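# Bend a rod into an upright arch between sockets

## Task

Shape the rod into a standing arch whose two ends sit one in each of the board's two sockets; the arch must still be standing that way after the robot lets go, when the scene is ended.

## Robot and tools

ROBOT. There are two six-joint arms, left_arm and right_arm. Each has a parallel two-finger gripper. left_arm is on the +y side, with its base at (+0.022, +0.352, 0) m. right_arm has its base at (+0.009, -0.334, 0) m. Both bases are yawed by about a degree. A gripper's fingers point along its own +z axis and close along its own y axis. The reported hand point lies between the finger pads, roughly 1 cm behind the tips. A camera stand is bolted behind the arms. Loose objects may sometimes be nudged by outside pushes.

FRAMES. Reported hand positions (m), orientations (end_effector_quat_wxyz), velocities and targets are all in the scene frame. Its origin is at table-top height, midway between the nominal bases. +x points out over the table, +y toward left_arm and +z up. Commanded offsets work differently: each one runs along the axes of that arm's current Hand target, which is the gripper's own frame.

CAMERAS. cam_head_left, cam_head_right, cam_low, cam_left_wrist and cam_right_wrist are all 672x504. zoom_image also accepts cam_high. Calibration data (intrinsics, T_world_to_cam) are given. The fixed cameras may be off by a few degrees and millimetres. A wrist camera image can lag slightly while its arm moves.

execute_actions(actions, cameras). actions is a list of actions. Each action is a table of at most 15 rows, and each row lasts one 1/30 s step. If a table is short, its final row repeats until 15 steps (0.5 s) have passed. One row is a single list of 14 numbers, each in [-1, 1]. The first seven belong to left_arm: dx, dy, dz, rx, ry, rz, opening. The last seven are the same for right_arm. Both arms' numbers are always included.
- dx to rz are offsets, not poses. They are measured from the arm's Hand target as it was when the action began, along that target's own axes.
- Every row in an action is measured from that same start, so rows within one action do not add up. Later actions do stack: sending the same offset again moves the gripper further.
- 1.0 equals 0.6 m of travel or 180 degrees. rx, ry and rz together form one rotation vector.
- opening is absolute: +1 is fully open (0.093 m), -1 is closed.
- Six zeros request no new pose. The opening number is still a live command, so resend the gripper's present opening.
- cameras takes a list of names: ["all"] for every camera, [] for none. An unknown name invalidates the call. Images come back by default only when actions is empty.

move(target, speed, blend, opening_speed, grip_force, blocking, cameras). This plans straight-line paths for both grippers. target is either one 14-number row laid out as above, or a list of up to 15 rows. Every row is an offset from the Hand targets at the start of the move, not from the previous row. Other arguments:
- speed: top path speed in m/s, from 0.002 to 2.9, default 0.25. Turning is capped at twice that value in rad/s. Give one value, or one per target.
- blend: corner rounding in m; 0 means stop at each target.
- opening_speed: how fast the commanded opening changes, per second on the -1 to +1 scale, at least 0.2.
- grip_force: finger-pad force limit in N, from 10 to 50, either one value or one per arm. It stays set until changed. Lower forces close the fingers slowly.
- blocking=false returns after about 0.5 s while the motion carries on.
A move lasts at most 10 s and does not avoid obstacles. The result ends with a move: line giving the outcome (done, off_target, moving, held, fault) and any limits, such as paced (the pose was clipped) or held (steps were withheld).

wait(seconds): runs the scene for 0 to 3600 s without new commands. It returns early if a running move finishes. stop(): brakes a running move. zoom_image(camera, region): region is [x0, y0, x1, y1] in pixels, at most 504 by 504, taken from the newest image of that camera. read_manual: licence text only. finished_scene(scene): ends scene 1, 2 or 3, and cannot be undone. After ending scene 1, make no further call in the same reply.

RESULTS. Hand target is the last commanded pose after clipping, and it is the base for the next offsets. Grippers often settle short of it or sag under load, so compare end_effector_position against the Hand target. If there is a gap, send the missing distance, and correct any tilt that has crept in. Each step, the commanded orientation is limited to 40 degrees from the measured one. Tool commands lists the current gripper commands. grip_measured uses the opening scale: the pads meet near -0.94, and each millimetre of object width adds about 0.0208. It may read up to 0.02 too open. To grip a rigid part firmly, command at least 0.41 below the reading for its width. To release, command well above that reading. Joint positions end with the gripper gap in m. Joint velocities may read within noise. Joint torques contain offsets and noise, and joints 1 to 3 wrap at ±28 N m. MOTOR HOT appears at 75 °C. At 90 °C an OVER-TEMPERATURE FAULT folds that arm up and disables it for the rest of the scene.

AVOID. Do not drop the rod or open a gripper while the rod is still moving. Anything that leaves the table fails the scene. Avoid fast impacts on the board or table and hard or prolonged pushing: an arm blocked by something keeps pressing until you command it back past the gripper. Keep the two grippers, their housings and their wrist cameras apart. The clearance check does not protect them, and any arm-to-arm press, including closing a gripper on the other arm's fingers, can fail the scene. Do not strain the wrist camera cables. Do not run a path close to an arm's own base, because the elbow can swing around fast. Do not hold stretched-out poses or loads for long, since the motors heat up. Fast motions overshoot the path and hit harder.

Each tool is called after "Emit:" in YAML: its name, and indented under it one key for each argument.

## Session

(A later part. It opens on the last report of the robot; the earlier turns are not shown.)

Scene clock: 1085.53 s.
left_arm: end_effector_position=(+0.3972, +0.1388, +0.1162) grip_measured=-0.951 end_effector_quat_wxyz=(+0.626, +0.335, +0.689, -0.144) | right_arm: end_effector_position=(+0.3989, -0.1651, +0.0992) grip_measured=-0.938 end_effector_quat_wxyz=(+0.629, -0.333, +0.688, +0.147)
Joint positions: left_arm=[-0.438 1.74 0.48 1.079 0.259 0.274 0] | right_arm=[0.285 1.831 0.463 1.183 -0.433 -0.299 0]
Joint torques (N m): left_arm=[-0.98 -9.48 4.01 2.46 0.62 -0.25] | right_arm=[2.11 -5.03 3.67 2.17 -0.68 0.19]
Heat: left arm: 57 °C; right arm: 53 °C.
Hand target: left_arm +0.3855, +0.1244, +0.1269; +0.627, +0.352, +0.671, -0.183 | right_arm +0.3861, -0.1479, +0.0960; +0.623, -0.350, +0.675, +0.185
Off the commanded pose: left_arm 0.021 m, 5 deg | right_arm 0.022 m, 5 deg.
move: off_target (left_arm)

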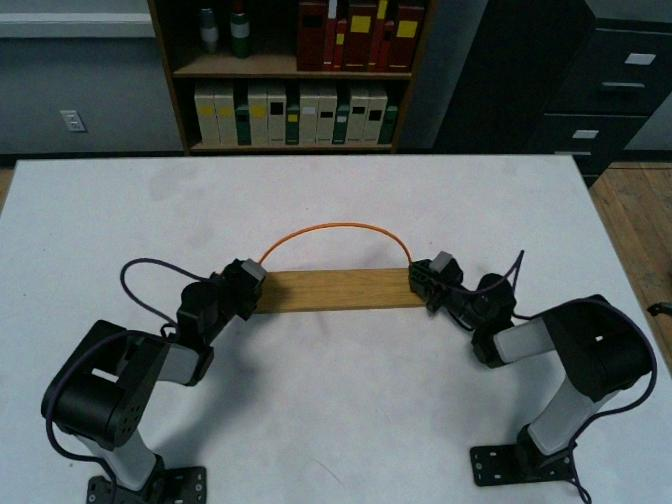

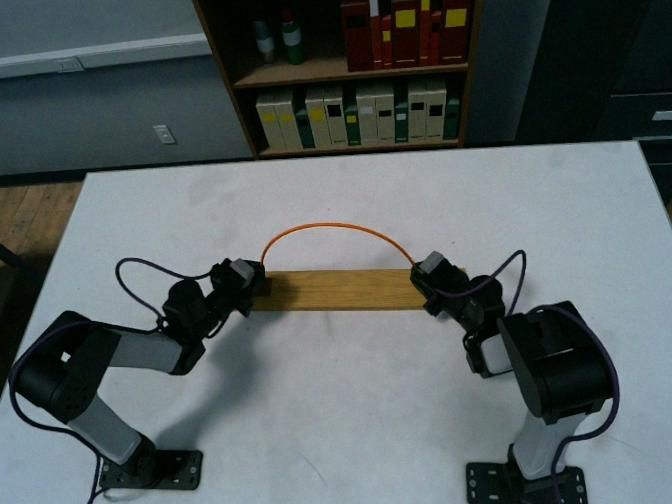

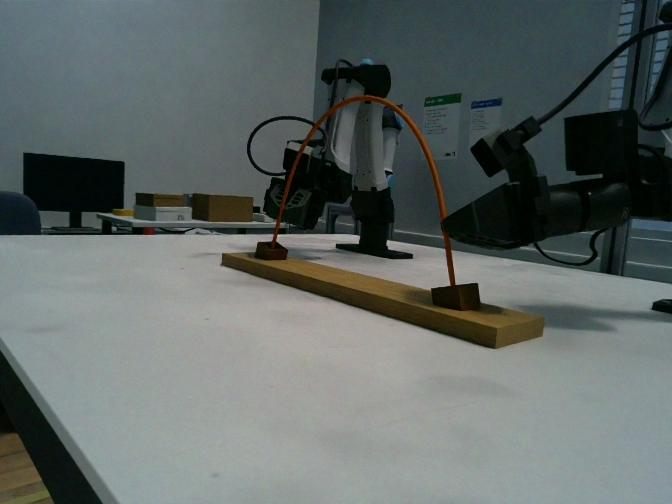

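Emit:
move:
  target:
    - [0.0016,0.0034,-0.0058,0,0,0,-1,0,0,0,0,0,0,-1]
    - [0.021,-0.0005,-0.0028,0,0,0,-1,0.0121,0.0002,-0.0002,0,0,0,-1]
  speed: 0.04
  cameras: ["cam_head_left","cam_head_right","cam_low"]

Emit:
zoom_image:
  camera: "cam_low"
  region: [400, 220, 520, 340]

Emit:
zoom_image:
  camera: "cam_low"
  region: [220, 190, 320, 290]

Scene clock: 1096.27 s.
left_arm: end_effector_position=(+0.3942, +0.1423, +0.1164) grip_measured=-0.951 end_effector_quat_wxyz=(+0.632, +0.335, +0.683, -0.146) | right_arm: end_effector_position=(+0.3979, -0.1655, +0.0937) grip_measured=-0.939 end_effector_quat_wxyz=(+0.631, -0.332, +0.685, +0.146)
Joint positions: left_arm=[-0.427 1.745 0.458 1.123 0.275 0.274 0] | right_arm=[0.285 1.865 0.454 1.234 -0.432 -0.299 0]
Joint torques (N m): left_arm=[-0.9 -5.68 3.82 2.73 0.59 -0.22] | right_arm=[1.58 -4.7 3.75 2.05 -0.72 0.16]
Heat: left arm: 58 °C; right arm: 53 °C.
Hand target: left_arm +0.3844, +0.1284, +0.1147; +0.626, +0.352, +0.671, -0.183 | right_arm +0.3861, -0.1497, +0.0888; +0.623, -0.350, +0.675, +0.185
Off the commanded pose: left_arm 0.017 m, 5 deg | right_arm 0.020 m, 5 deg.
move: off_target (left_arm, right_arm)

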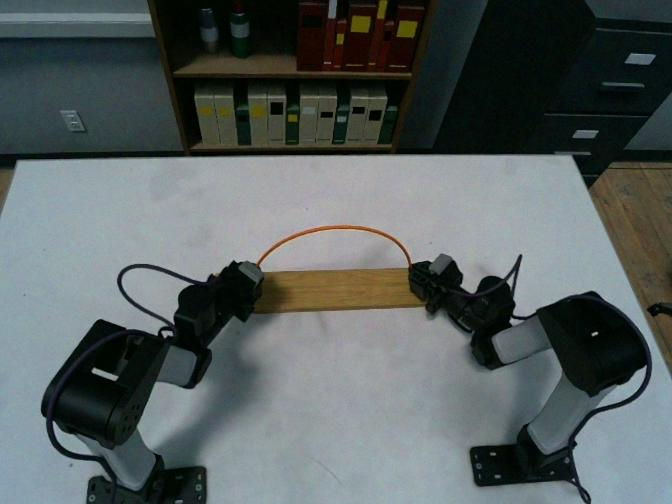

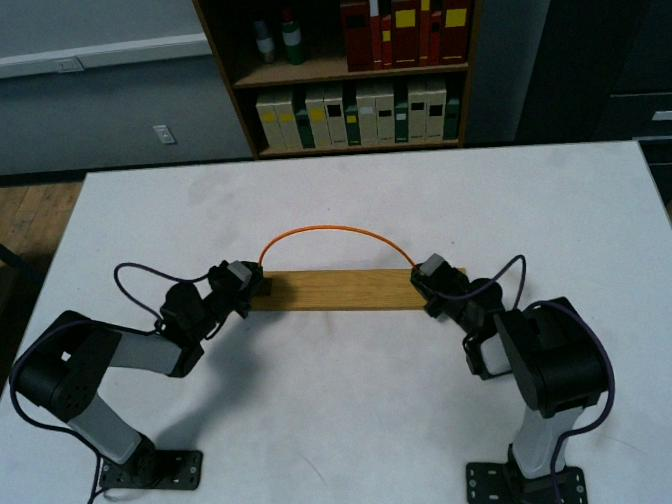

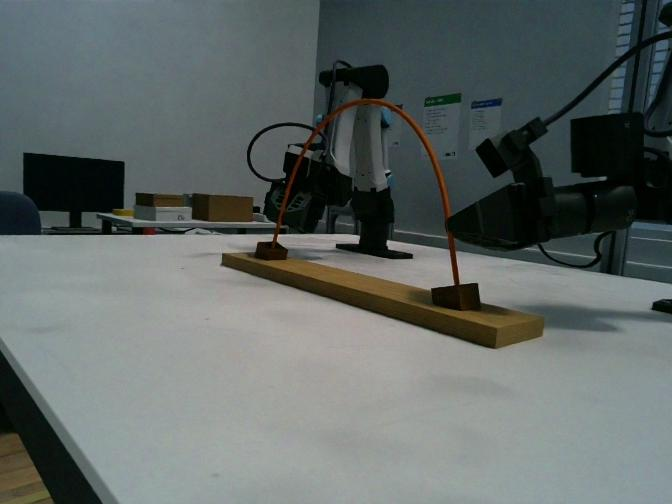

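Scaled by 4.200.

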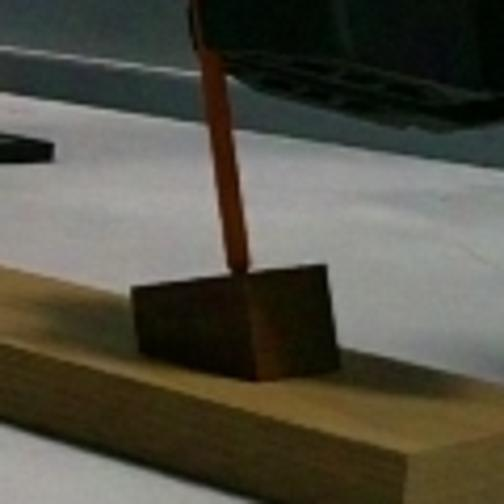

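Scaled by 5.040.

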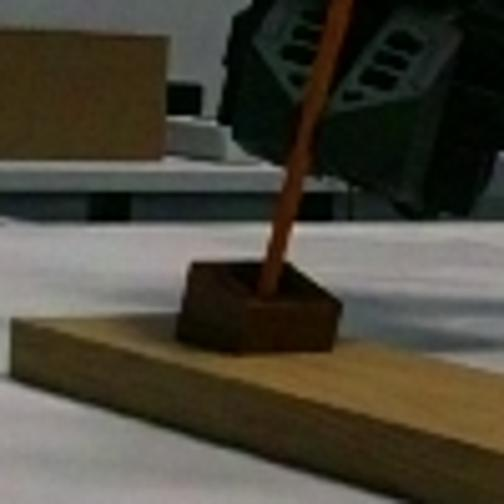

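Emit:
zoom_image:
  camera: "cam_head_right"
  region: [230, 240, 290, 300]

Emit:
zoom_image:
  camera: "cam_head_left"
  region: [230, 240, 290, 300]

Emit:
execute_actions:
  actions: []
  cameras: ["cam_left_wrist","cam_right_wrist"]

Scaled by 8.400.

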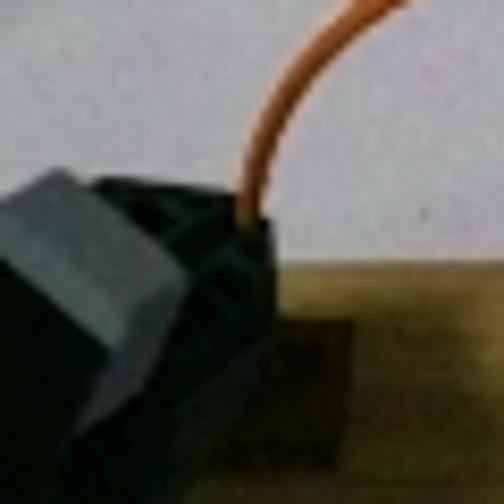

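Scaled by 8.400.

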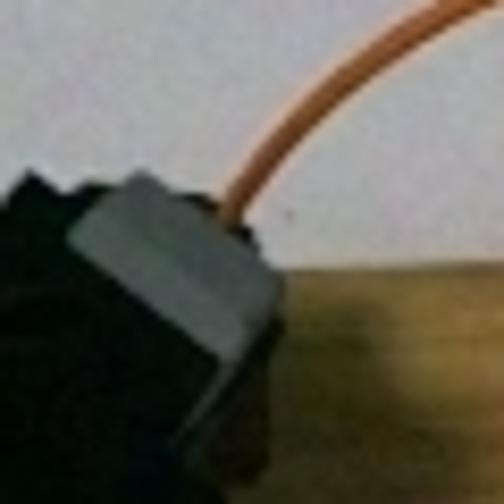

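Scene clock: 1111.87 s.
left_arm: end_effector_position=(+0.3942, +0.1423, +0.1165) grip_measured=-0.951 end_effector_quat_wxyz=(+0.632, +0.335, +0.683, -0.146) | right_arm: end_effector_position=(+0.3979, -0.1655, +0.0938) grip_measured=-0.939 end_effector_quat_wxyz=(+0.631, -0.332, +0.685, +0.146)
Joint positions: left_arm=[-0.427 1.745 0.458 1.123 0.275 0.274 0] | right_arm=[0.285 1.865 0.454 1.234 -0.432 -0.299 0]
Joint velocities: within noise
Joint torques (N m): left_arm=[-0.9 -5.71 3.82 2.71 0.58 -0.22] | right_arm=[1.52 -4.78 3.73 2.06 -0.74 0.16]
Heat: left arm: 60 °C; right arm: 53 °C.
Hand target: left_arm +0.3844, +0.1284, +0.1148; +0.627, +0.352, +0.671, -0.183 | right_arm +0.3861, -0.1497, +0.0889; +0.623, -0.350, +0.675, +0.185
Tool commands: left_gripper/opening=-1.0 right_gripper/opening=-1.0
Off the commanded pose: left_arm 0.017 m, 5 deg | right_arm 0.020 m, 5 deg.
camera_calibration:
cam_left_wrist: T_world_to_cam=[[-0.65333, -0.72522, -0.21728, 0.38625], [-0.29362, 0.50726, -0.81023, 0.17958], [0.69781, -0.46555, -0.54435, -0.06242]] pos_world=[0.34864, 0.15996, 0.19545]
cam_right_wrist: T_world_to_cam=[[0.6548, -0.71851, 0.23447, -0.40189], [-0.28411, -0.52148, -0.80458, 0.14246], [0.70037, 0.46022, -0.5456, -0.06874]] pos_world=[0.35177, -0.18284, 0.17135]
Images, in order (width x height): cam_left_wrist 672x504, cam_right_wrist 672x504.

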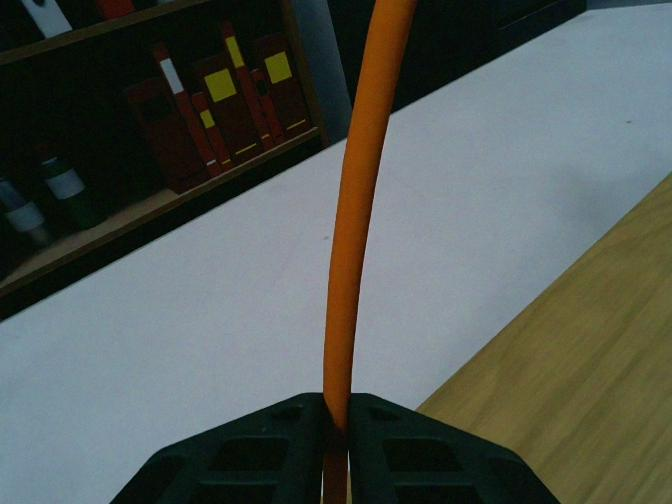

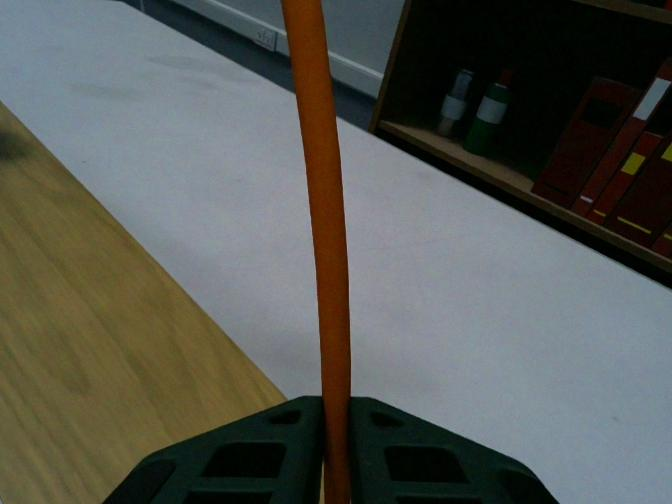

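Emit:
execute_actions:
  actions: []
  cameras: ["cam_low","cam_head_left"]

Emit:
zoom_image:
  camera: "cam_low"
  region: [425, 250, 485, 310]

Emit:
zoom_image:
  camera: "cam_head_left"
  region: [240, 260, 290, 310]

Scene clock: 1131.60 s.
left_arm: end_effector_position=(+0.3942, +0.1423, +0.1165) grip_measured=-0.951 end_effector_quat_wxyz=(+0.632, +0.335, +0.683, -0.146) | right_arm: end_effector_position=(+0.3979, -0.1655, +0.0938) grip_measured=-0.939 end_effector_quat_wxyz=(+0.631, -0.332, +0.685, +0.146)
Joint positions: left_arm=[-0.427 1.745 0.458 1.123 0.275 0.274 0] | right_arm=[0.285 1.865 0.454 1.234 -0.432 -0.299 0]
Joint velocities: within noise
Joint torques (N m): left_arm=[-0.91 -5.72 3.82 2.71 0.59 -0.22] | right_arm=[1.54 -4.85 3.84 2.06 -0.72 0.16]
Heat: left arm: 60 °C; right arm: 53 °C.
Hand target: left_arm +0.3844, +0.1284, +0.1148; +0.627, +0.352, +0.671, -0.183 | right_arm +0.3861, -0.1497, +0.0889; +0.623, -0.350, +0.675, +0.185
Tool commands: left_gripper/opening=-1.0 right_gripper/opening=-1.0
Off the commanded pose: left_arm 0.017 m, 5 deg | right_arm 0.020 m, 5 deg.
Images, in order (width x height): cam_head_left 672x504, cam_low 672x504.

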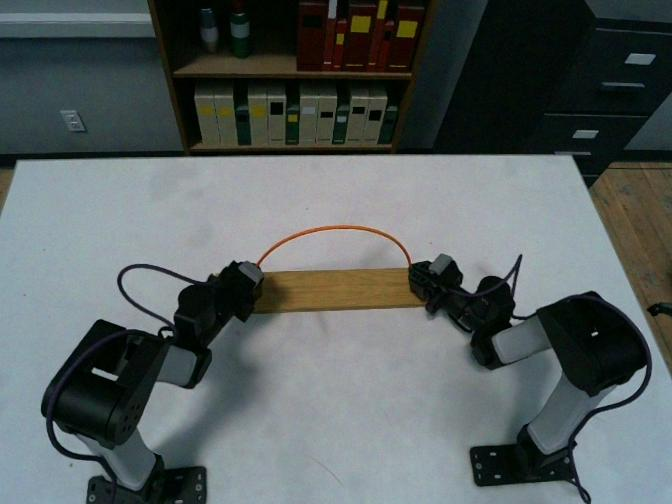

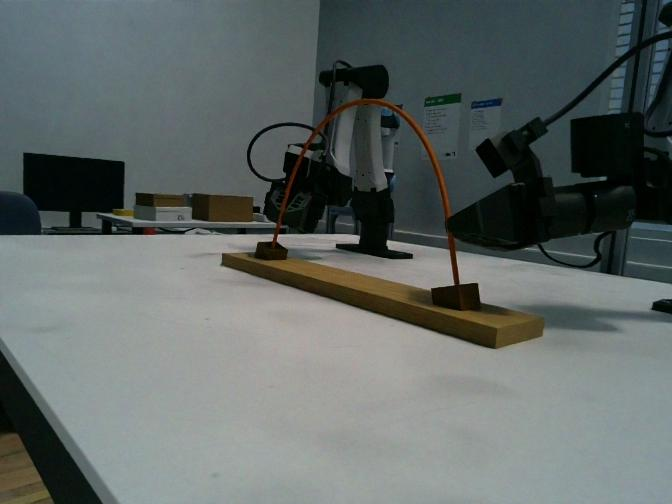

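Scaled by 8.400.

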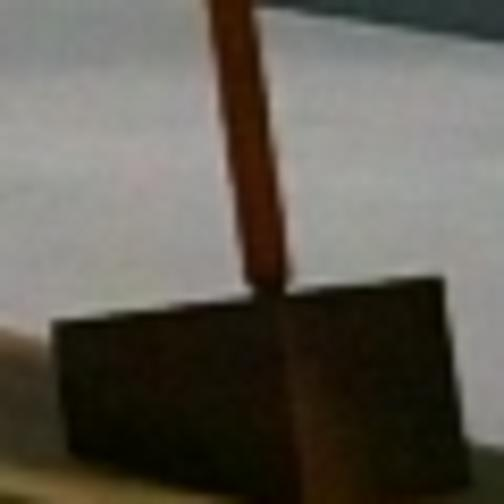

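Scaled by 10.080.

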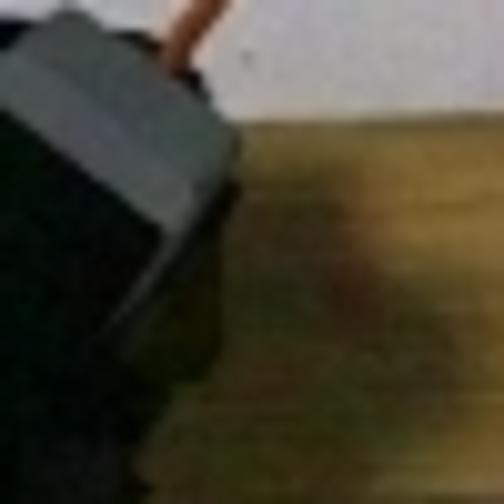

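Emit:
move:
  target:
    - [-0.0226,0.0045,-0.0034,0,0,0,-1,0,0,0,0,0,0,-1]
    - [-0.0258,-0.0117,-0.0038,0,0,0,-1,0,0,0,0,0,0,-1]
    - [0.0033,-0.0175,0.0006,0,0,0,-1,0,0,0,0,0,0,-1]
  speed: 0.04
  cameras: ["cam_head_left","cam_head_right","cam_low"]

Emit:
zoom_image:
  camera: "cam_low"
  region: [425, 240, 495, 310]

Scene clock: 1169.13 s.
left_arm: end_effector_position=(+0.3870, +0.1389, +0.1057) grip_measured=-0.951 end_effector_quat_wxyz=(+0.623, +0.339, +0.689, -0.148) | right_arm: end_effector_position=(+0.3981, -0.1657, +0.0938) grip_measured=-0.939 end_effector_quat_wxyz=(+0.632, -0.332, +0.685, +0.145)
Joint positions: left_arm=[-0.446 1.761 0.437 1.137 0.262 0.274 0] | right_arm=[0.285 1.865 0.454 1.234 -0.43 -0.299 0]
Joint torques (N m): left_arm=[-2.18 -5.93 3.93 2.93 0.41 -0.28] | right_arm=[1.46 -4.64 3.79 2.06 -0.76 0.17]
Heat: left arm: 61 °C; right arm: 53 °C.
Hand target: left_arm +0.3774, +0.1215, +0.1107; +0.626, +0.352, +0.671, -0.183 | right_arm +0.3861, -0.1497, +0.0889; +0.623, -0.350, +0.675, +0.185
Off the commanded pose: left_arm 0.021 m, 5 deg | right_arm 0.021 m, 5 deg.
move: off_target (left_arm)

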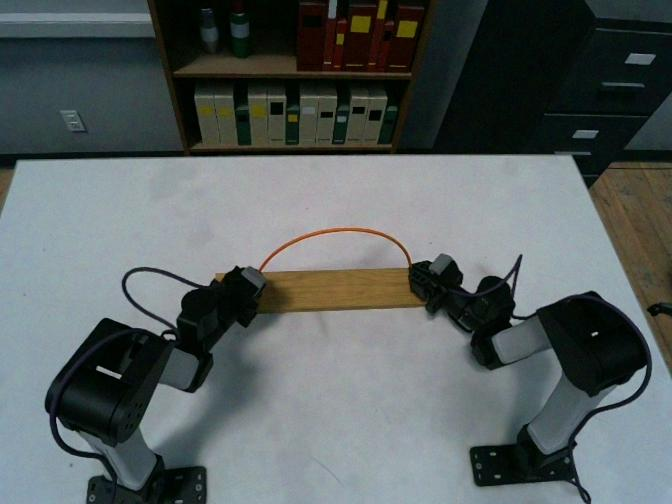

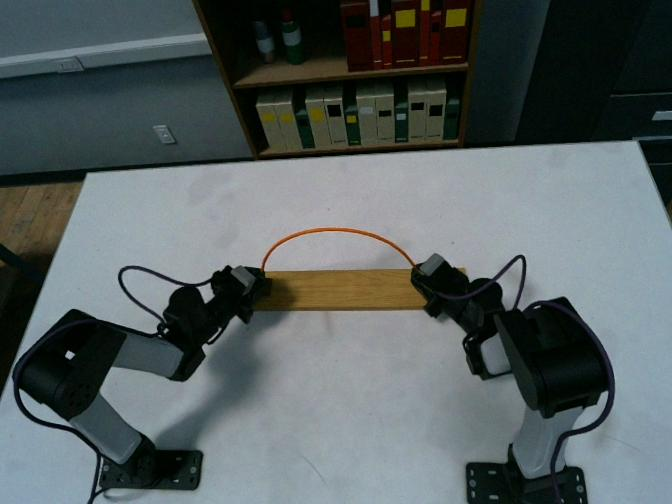

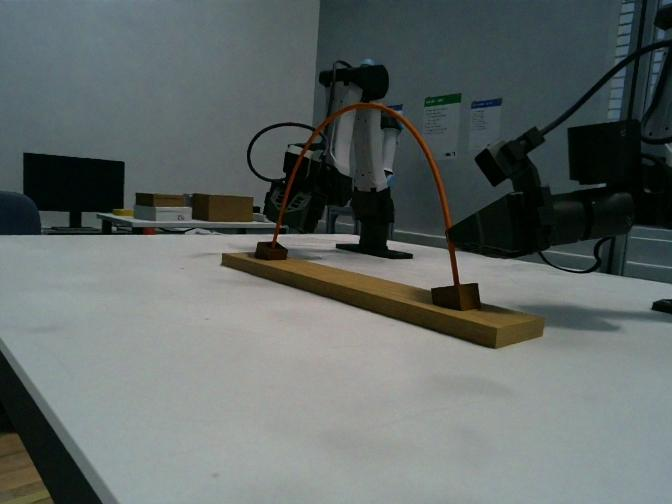

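Scaled by 7.200.

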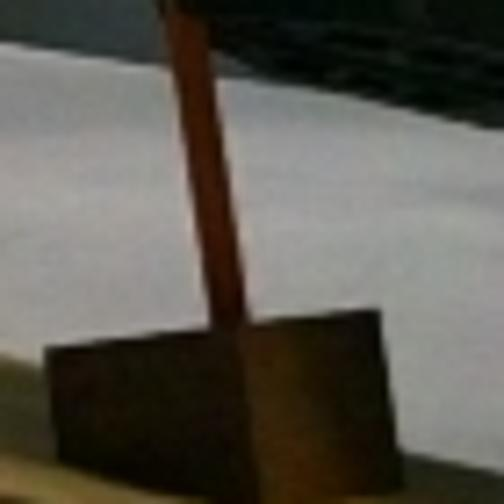

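Emit:
move:
  target: [0.0205,-0.0003,-0.0005,0,0,0,-1,0.01,0.0007,0.0003,0,0,0,-1]
  speed: 0.04
  cameras: ["cam_head_left","cam_head_right","cam_low"]

Emit:
zoom_image:
  camera: "cam_low"
  region: [425, 240, 495, 310]

Emit:
zoom_image:
  camera: "cam_low"
  region: [240, 200, 310, 270]

Scene clock: 1186.57 s.
left_arm: end_effector_position=(+0.3881, +0.1384, +0.1040) grip_measured=-0.951 end_effector_quat_wxyz=(+0.637, +0.337, +0.677, -0.147) | right_arm: end_effector_position=(+0.3997, -0.1662, +0.0930) grip_measured=-0.939 end_effector_quat_wxyz=(+0.639, -0.331, +0.679, +0.143)
Joint positions: left_arm=[-0.446 1.817 0.428 1.239 0.262 0.274 0] | right_arm=[0.283 1.895 0.454 1.283 -0.43 -0.299 0]
Joint torques (N m): left_arm=[-1.33 -5.55 3.34 2.61 0.49 -0.27] | right_arm=[1.4 -4.77 3.18 1.92 -0.77 0.18]
Heat: left arm: 59 °C; right arm: 53 °C.
Hand target: left_arm +0.3775, +0.1246, +0.0987; +0.626, +0.352, +0.671, -0.183 | right_arm +0.3861, -0.1508, +0.0831; +0.623, -0.350, +0.675, +0.185
Off the commanded pose: left_arm 0.018 m, 5 deg | right_arm 0.023 m, 6 deg.
move: off_target (left_arm, right_arm)

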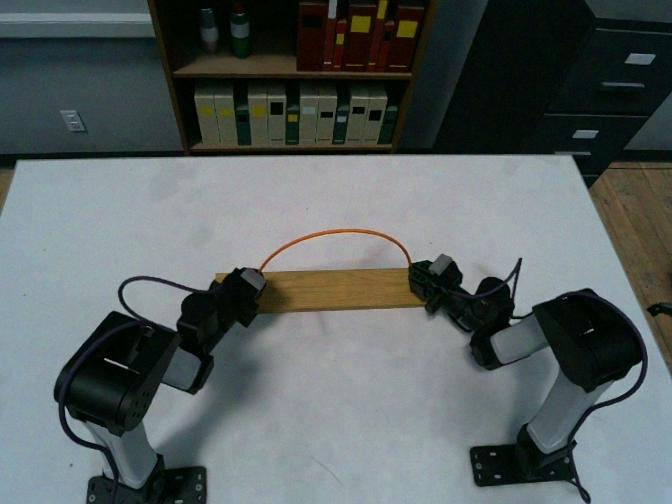

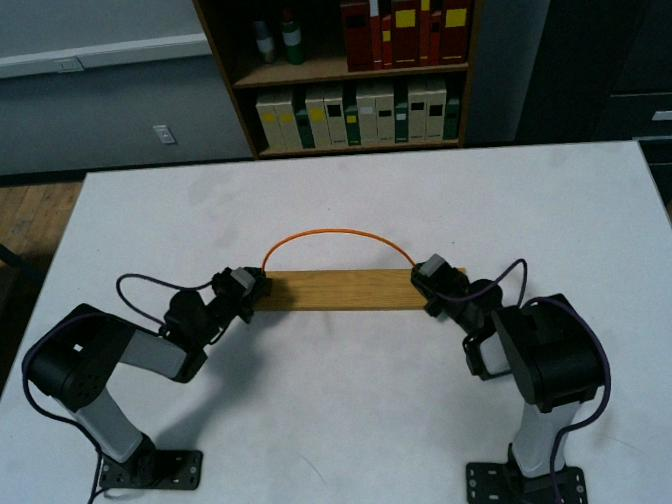

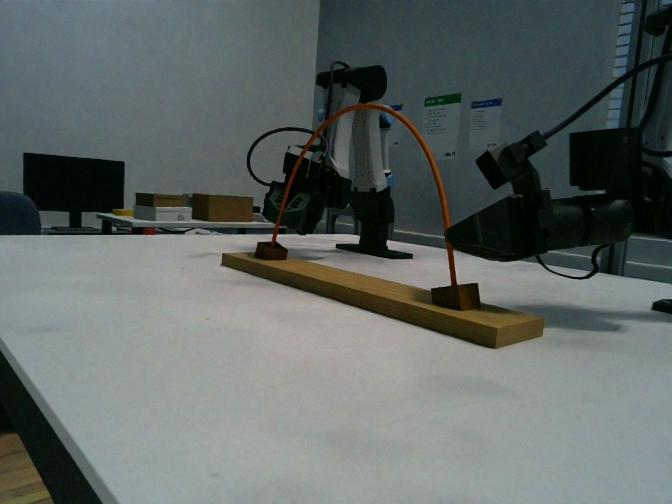

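Scaled by 7.200.

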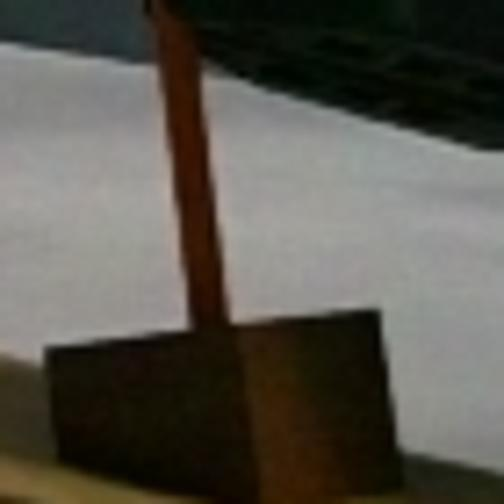

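Scaled by 7.200.

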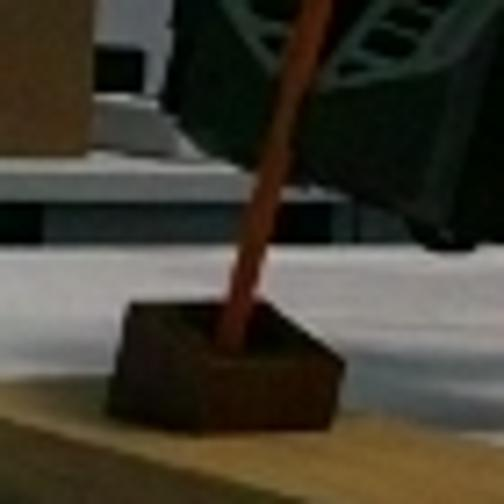

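Emit:
move:
  target: [-0.0077,0.0175,-0.0099,0,0,0,-1,-0.0073,-0.0149,-0.0097,0,0,0,-1]
  speed: 0.04
  cameras: ["cam_head_left","cam_head_right","cam_low"]

Emit:
zoom_image:
  camera: "cam_low"
  region: [425, 240, 495, 310]

Emit:
zoom_image:
  camera: "cam_low"
  region: [240, 200, 310, 270]

Scene clock: 1207.70 s.
left_arm: end_effector_position=(+0.3891, +0.1428, +0.1050) grip_measured=-0.951 end_effector_quat_wxyz=(+0.637, +0.341, +0.674, -0.155) | right_arm: end_effector_position=(+0.3983, -0.1691, +0.0933) grip_measured=-0.939 end_effector_quat_wxyz=(+0.637, -0.337, +0.676, +0.155)
Joint positions: left_arm=[-0.418 1.815 0.428 1.238 0.309 0.274 0] | right_arm=[0.258 1.895 0.454 1.282 -0.482 -0.299 0]
Joint torques (N m): left_arm=[-0.46 -8.91 3.3 2.16 0.41 -0.21] | right_arm=[0.5 -7.24 3.51 1.59 -0.58 0.11]
Heat: left arm: 59 °C; right arm: 54 °C.
Hand target: left_arm +0.3805, +0.1347, +0.1062; +0.627, +0.352, +0.671, -0.183 | right_arm +0.3881, -0.1599, +0.0899; +0.623, -0.350, +0.675, +0.185
Off the commanded pose: left_arm 0.012 m, 4 deg | right_arm 0.014 m, 4 deg.
move: off_target (left_arm, right_arm)

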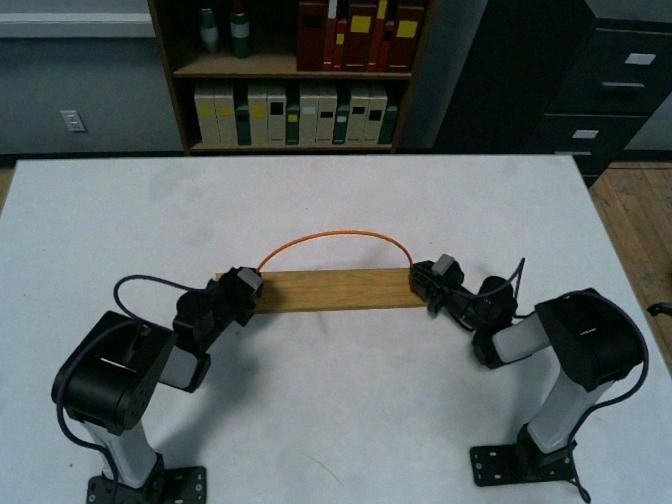

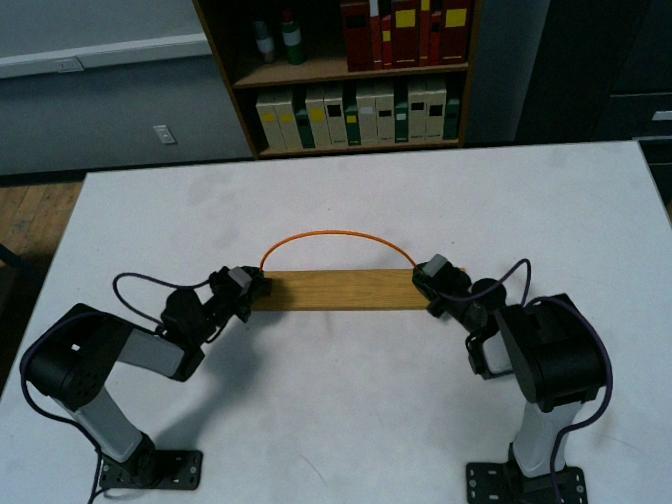

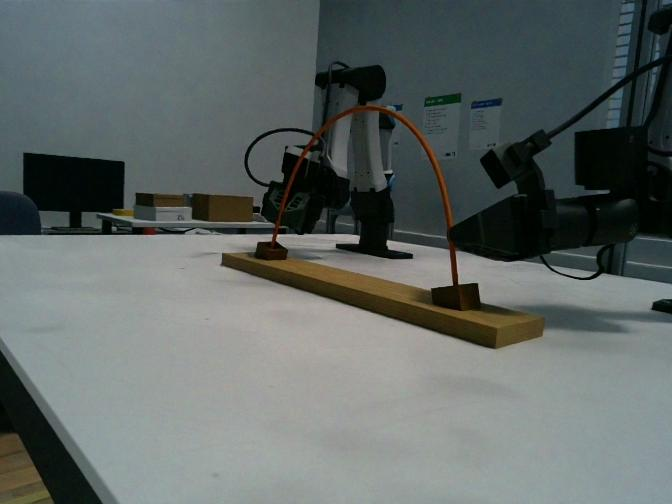

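Scaled by 7.200.

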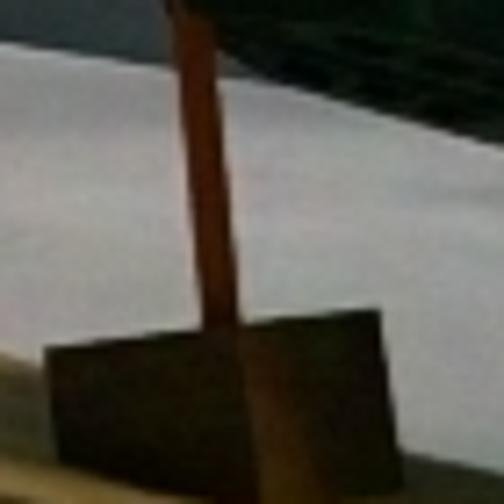

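Scaled by 7.200.

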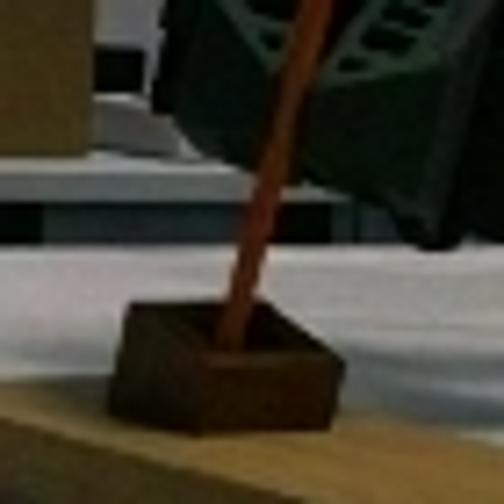

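Emit:
move:
  target: [0,0,0,0,0,0,0.2,0,0,0,0,0,0,0.2]
  opening_speed: 0.6
  cameras: ["cam_low","cam_left_wrist","cam_right_wrist"]

Scene clock: 1215.53 s.
left_arm: end_effector_position=(+0.3830, +0.1380, +0.0968) grip_measured=+0.197 end_effector_quat_wxyz=(+0.619, +0.352, +0.680, -0.175) | right_arm: end_effector_position=(+0.3925, -0.1635, +0.0892) grip_measured=+0.198 end_effector_quat_wxyz=(+0.626, -0.349, +0.675, +0.174)
Joint positions: left_arm=[-0.418 1.815 0.428 1.201 0.352 0.267 0.055] | right_arm=[0.258 1.895 0.454 1.26 -0.528 -0.297 0.055]
Joint torques (N m): left_arm=[-0.38 -8.95 3.4 2.57 0.04 -0.13] | right_arm=[0.54 -7.27 3.48 1.78 -0.1 0.08]
Heat: left arm: 58 °C; right arm: 53 °C.
Hand target: left_arm +0.3804, +0.1346, +0.1063; +0.627, +0.352, +0.671, -0.183 | right_arm +0.3881, -0.1599, +0.0899; +0.623, -0.350, +0.675, +0.185
Off the commanded pose: left_arm 0.010 m, 2 deg | right_arm 0.006 m, 1 deg.
move: done
cam_left_wrist: T_world_to_cam=[[-0.7051, -0.68287, -0.1911, 0.38305], [-0.2843, 0.51912, -0.80603, 0.15686], [0.64962, -0.514, -0.56018, -0.04065]] pos_world=[0.3411, 0.15925, 0.17686]
cam_right_wrist: T_world_to_cam=[[0.70359, -0.67676, 0.21672, -0.40649], [-0.25573, -0.52568, -0.81133, 0.12701], [0.663, 0.51542, -0.54293, -0.04491]] pos_world=[0.34826, -0.18518, 0.16676]

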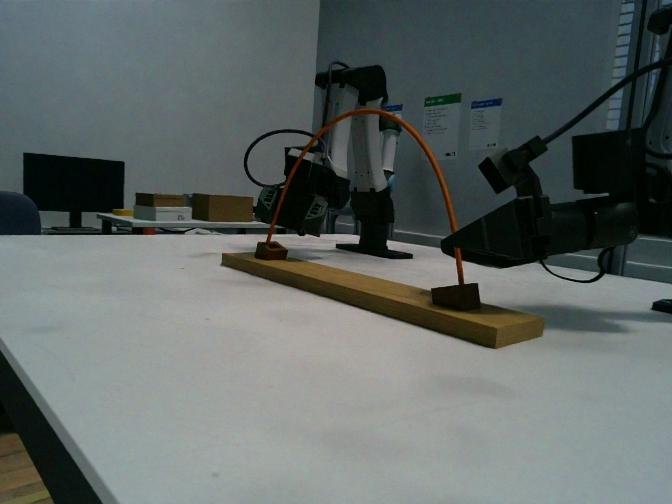

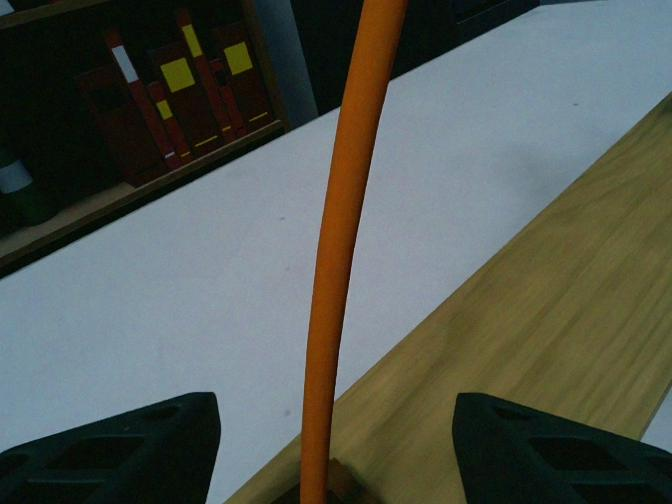

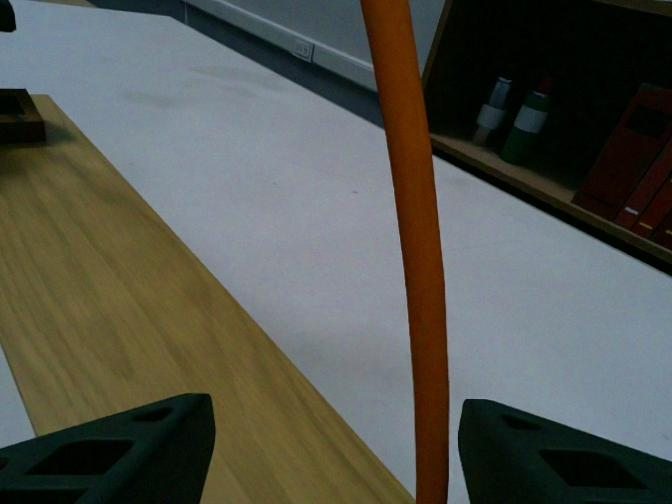

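Emit:
move:
  target:
    - [0,0.005,-0.01,0,0,0,0.2,0,-0.016,-0.01,0,0,0,0.2]
    - [0,0.005,-0.15,0,0,0,0.2,0,-0.016,-0.15,0,0,0,0.2]
  speed: 0.08
  cameras: ["all"]

Emit:
zoom_image:
  camera: "cam_low"
  region: [425, 240, 495, 310]

Emit:
zoom_image:
  camera: "cam_head_left"
  region: [210, 210, 450, 330]

Scene clock: 1230.50 s.
left_arm: end_effector_position=(+0.3192, +0.1981, +0.1127) grip_measured=+0.198 end_effector_quat_wxyz=(+0.616, +0.345, +0.683, -0.188) | right_arm: end_effector_position=(+0.3342, -0.2272, +0.1017) grip_measured=+0.198 end_effector_quat_wxyz=(+0.618, -0.343, +0.681, +0.190)
Joint positions: left_arm=[-0.237 1.433 0.143 1.09 0.54 0.275 0.055] | right_arm=[0.002 1.616 0.221 1.161 -0.792 -0.336 0.055]
Joint torques (N m): left_arm=[0.57 -5.68 3.82 2.48 0.06 0.16] | right_arm=[-0.79 -6.19 3.54 1.72 -0.16 -0.22]
Heat: left arm: 57 °C; right arm: 53 °C.
Hand target: left_arm +0.3185, +0.1985, +0.1202; +0.627, +0.352, +0.671, -0.183 | right_arm +0.3309, -0.2281, +0.1056; +0.623, -0.350, +0.675, +0.185
Off the commanded pose: left_arm 0.007 m, 2 deg | right_arm 0.005 m, 1 deg.
move: done
cam_left_wrist: T_world_to_cam=[[-0.7122, -0.68324, -0.16109, 0.38109], [-0.29668, 0.50095, -0.81304, 0.1287], [0.6362, -0.53125, -0.55948, 0.04825]] pos_world=[0.2789, 0.22154, 0.19302]
cam_right_wrist: T_world_to_cam=[[0.71632, -0.67428, 0.17953, -0.4112], [-0.27662, -0.51063, -0.81409, 0.09948], [0.6406, 0.53349, -0.55229, 0.04586]] pos_world=[0.29269, -0.25093, 0.18014]

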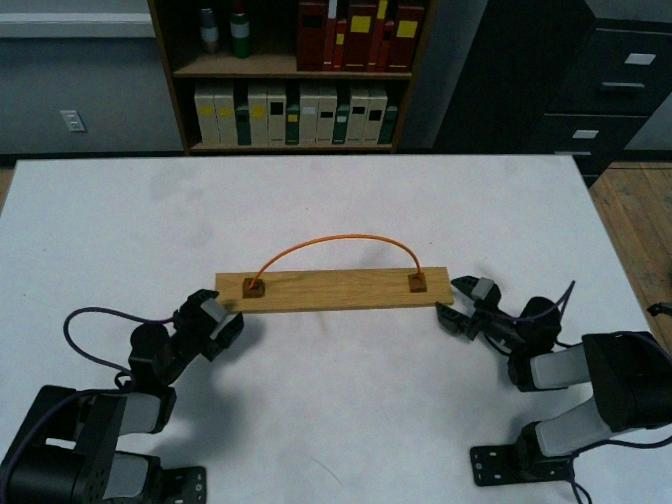

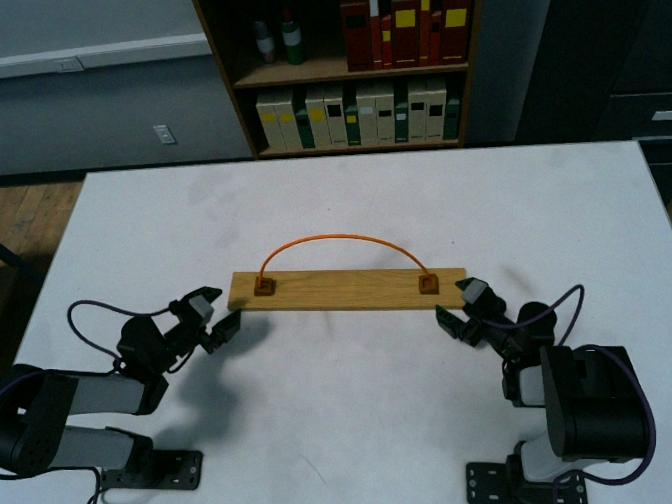

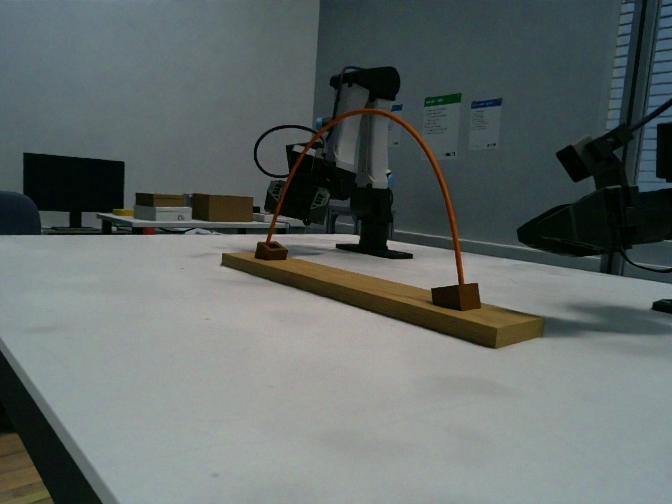

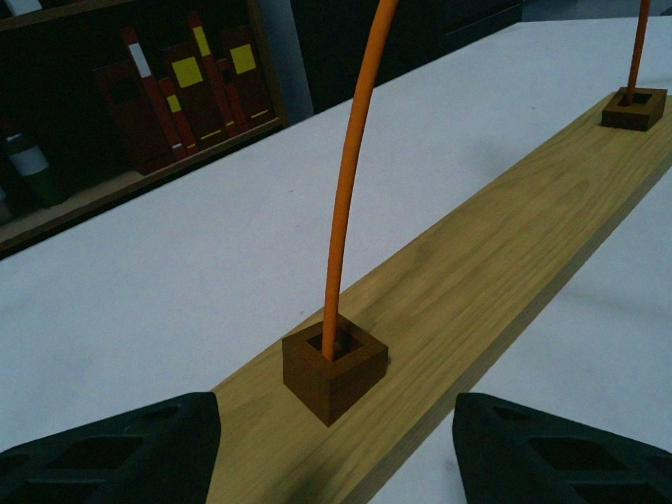

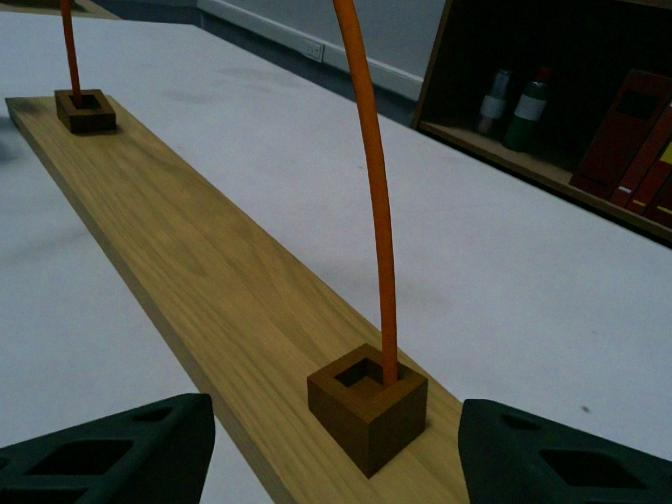

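Scaled by 7.200.

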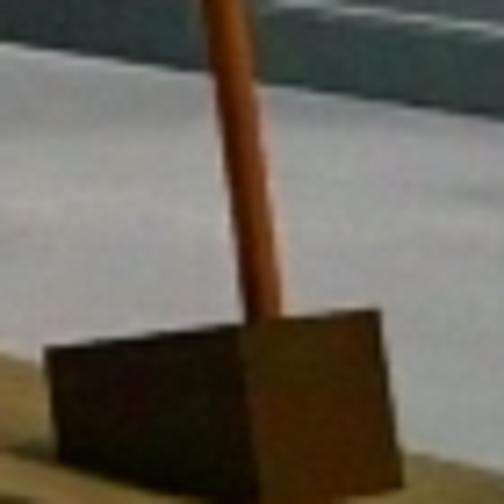

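Scaled by 2.100.

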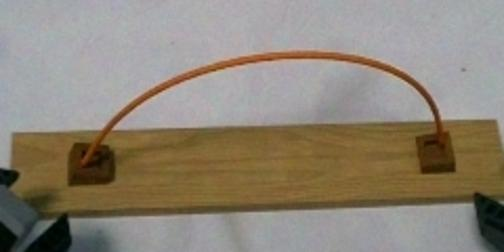

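Emit:
finished_scene:
  scene: 1

The scene is finished: the task was done.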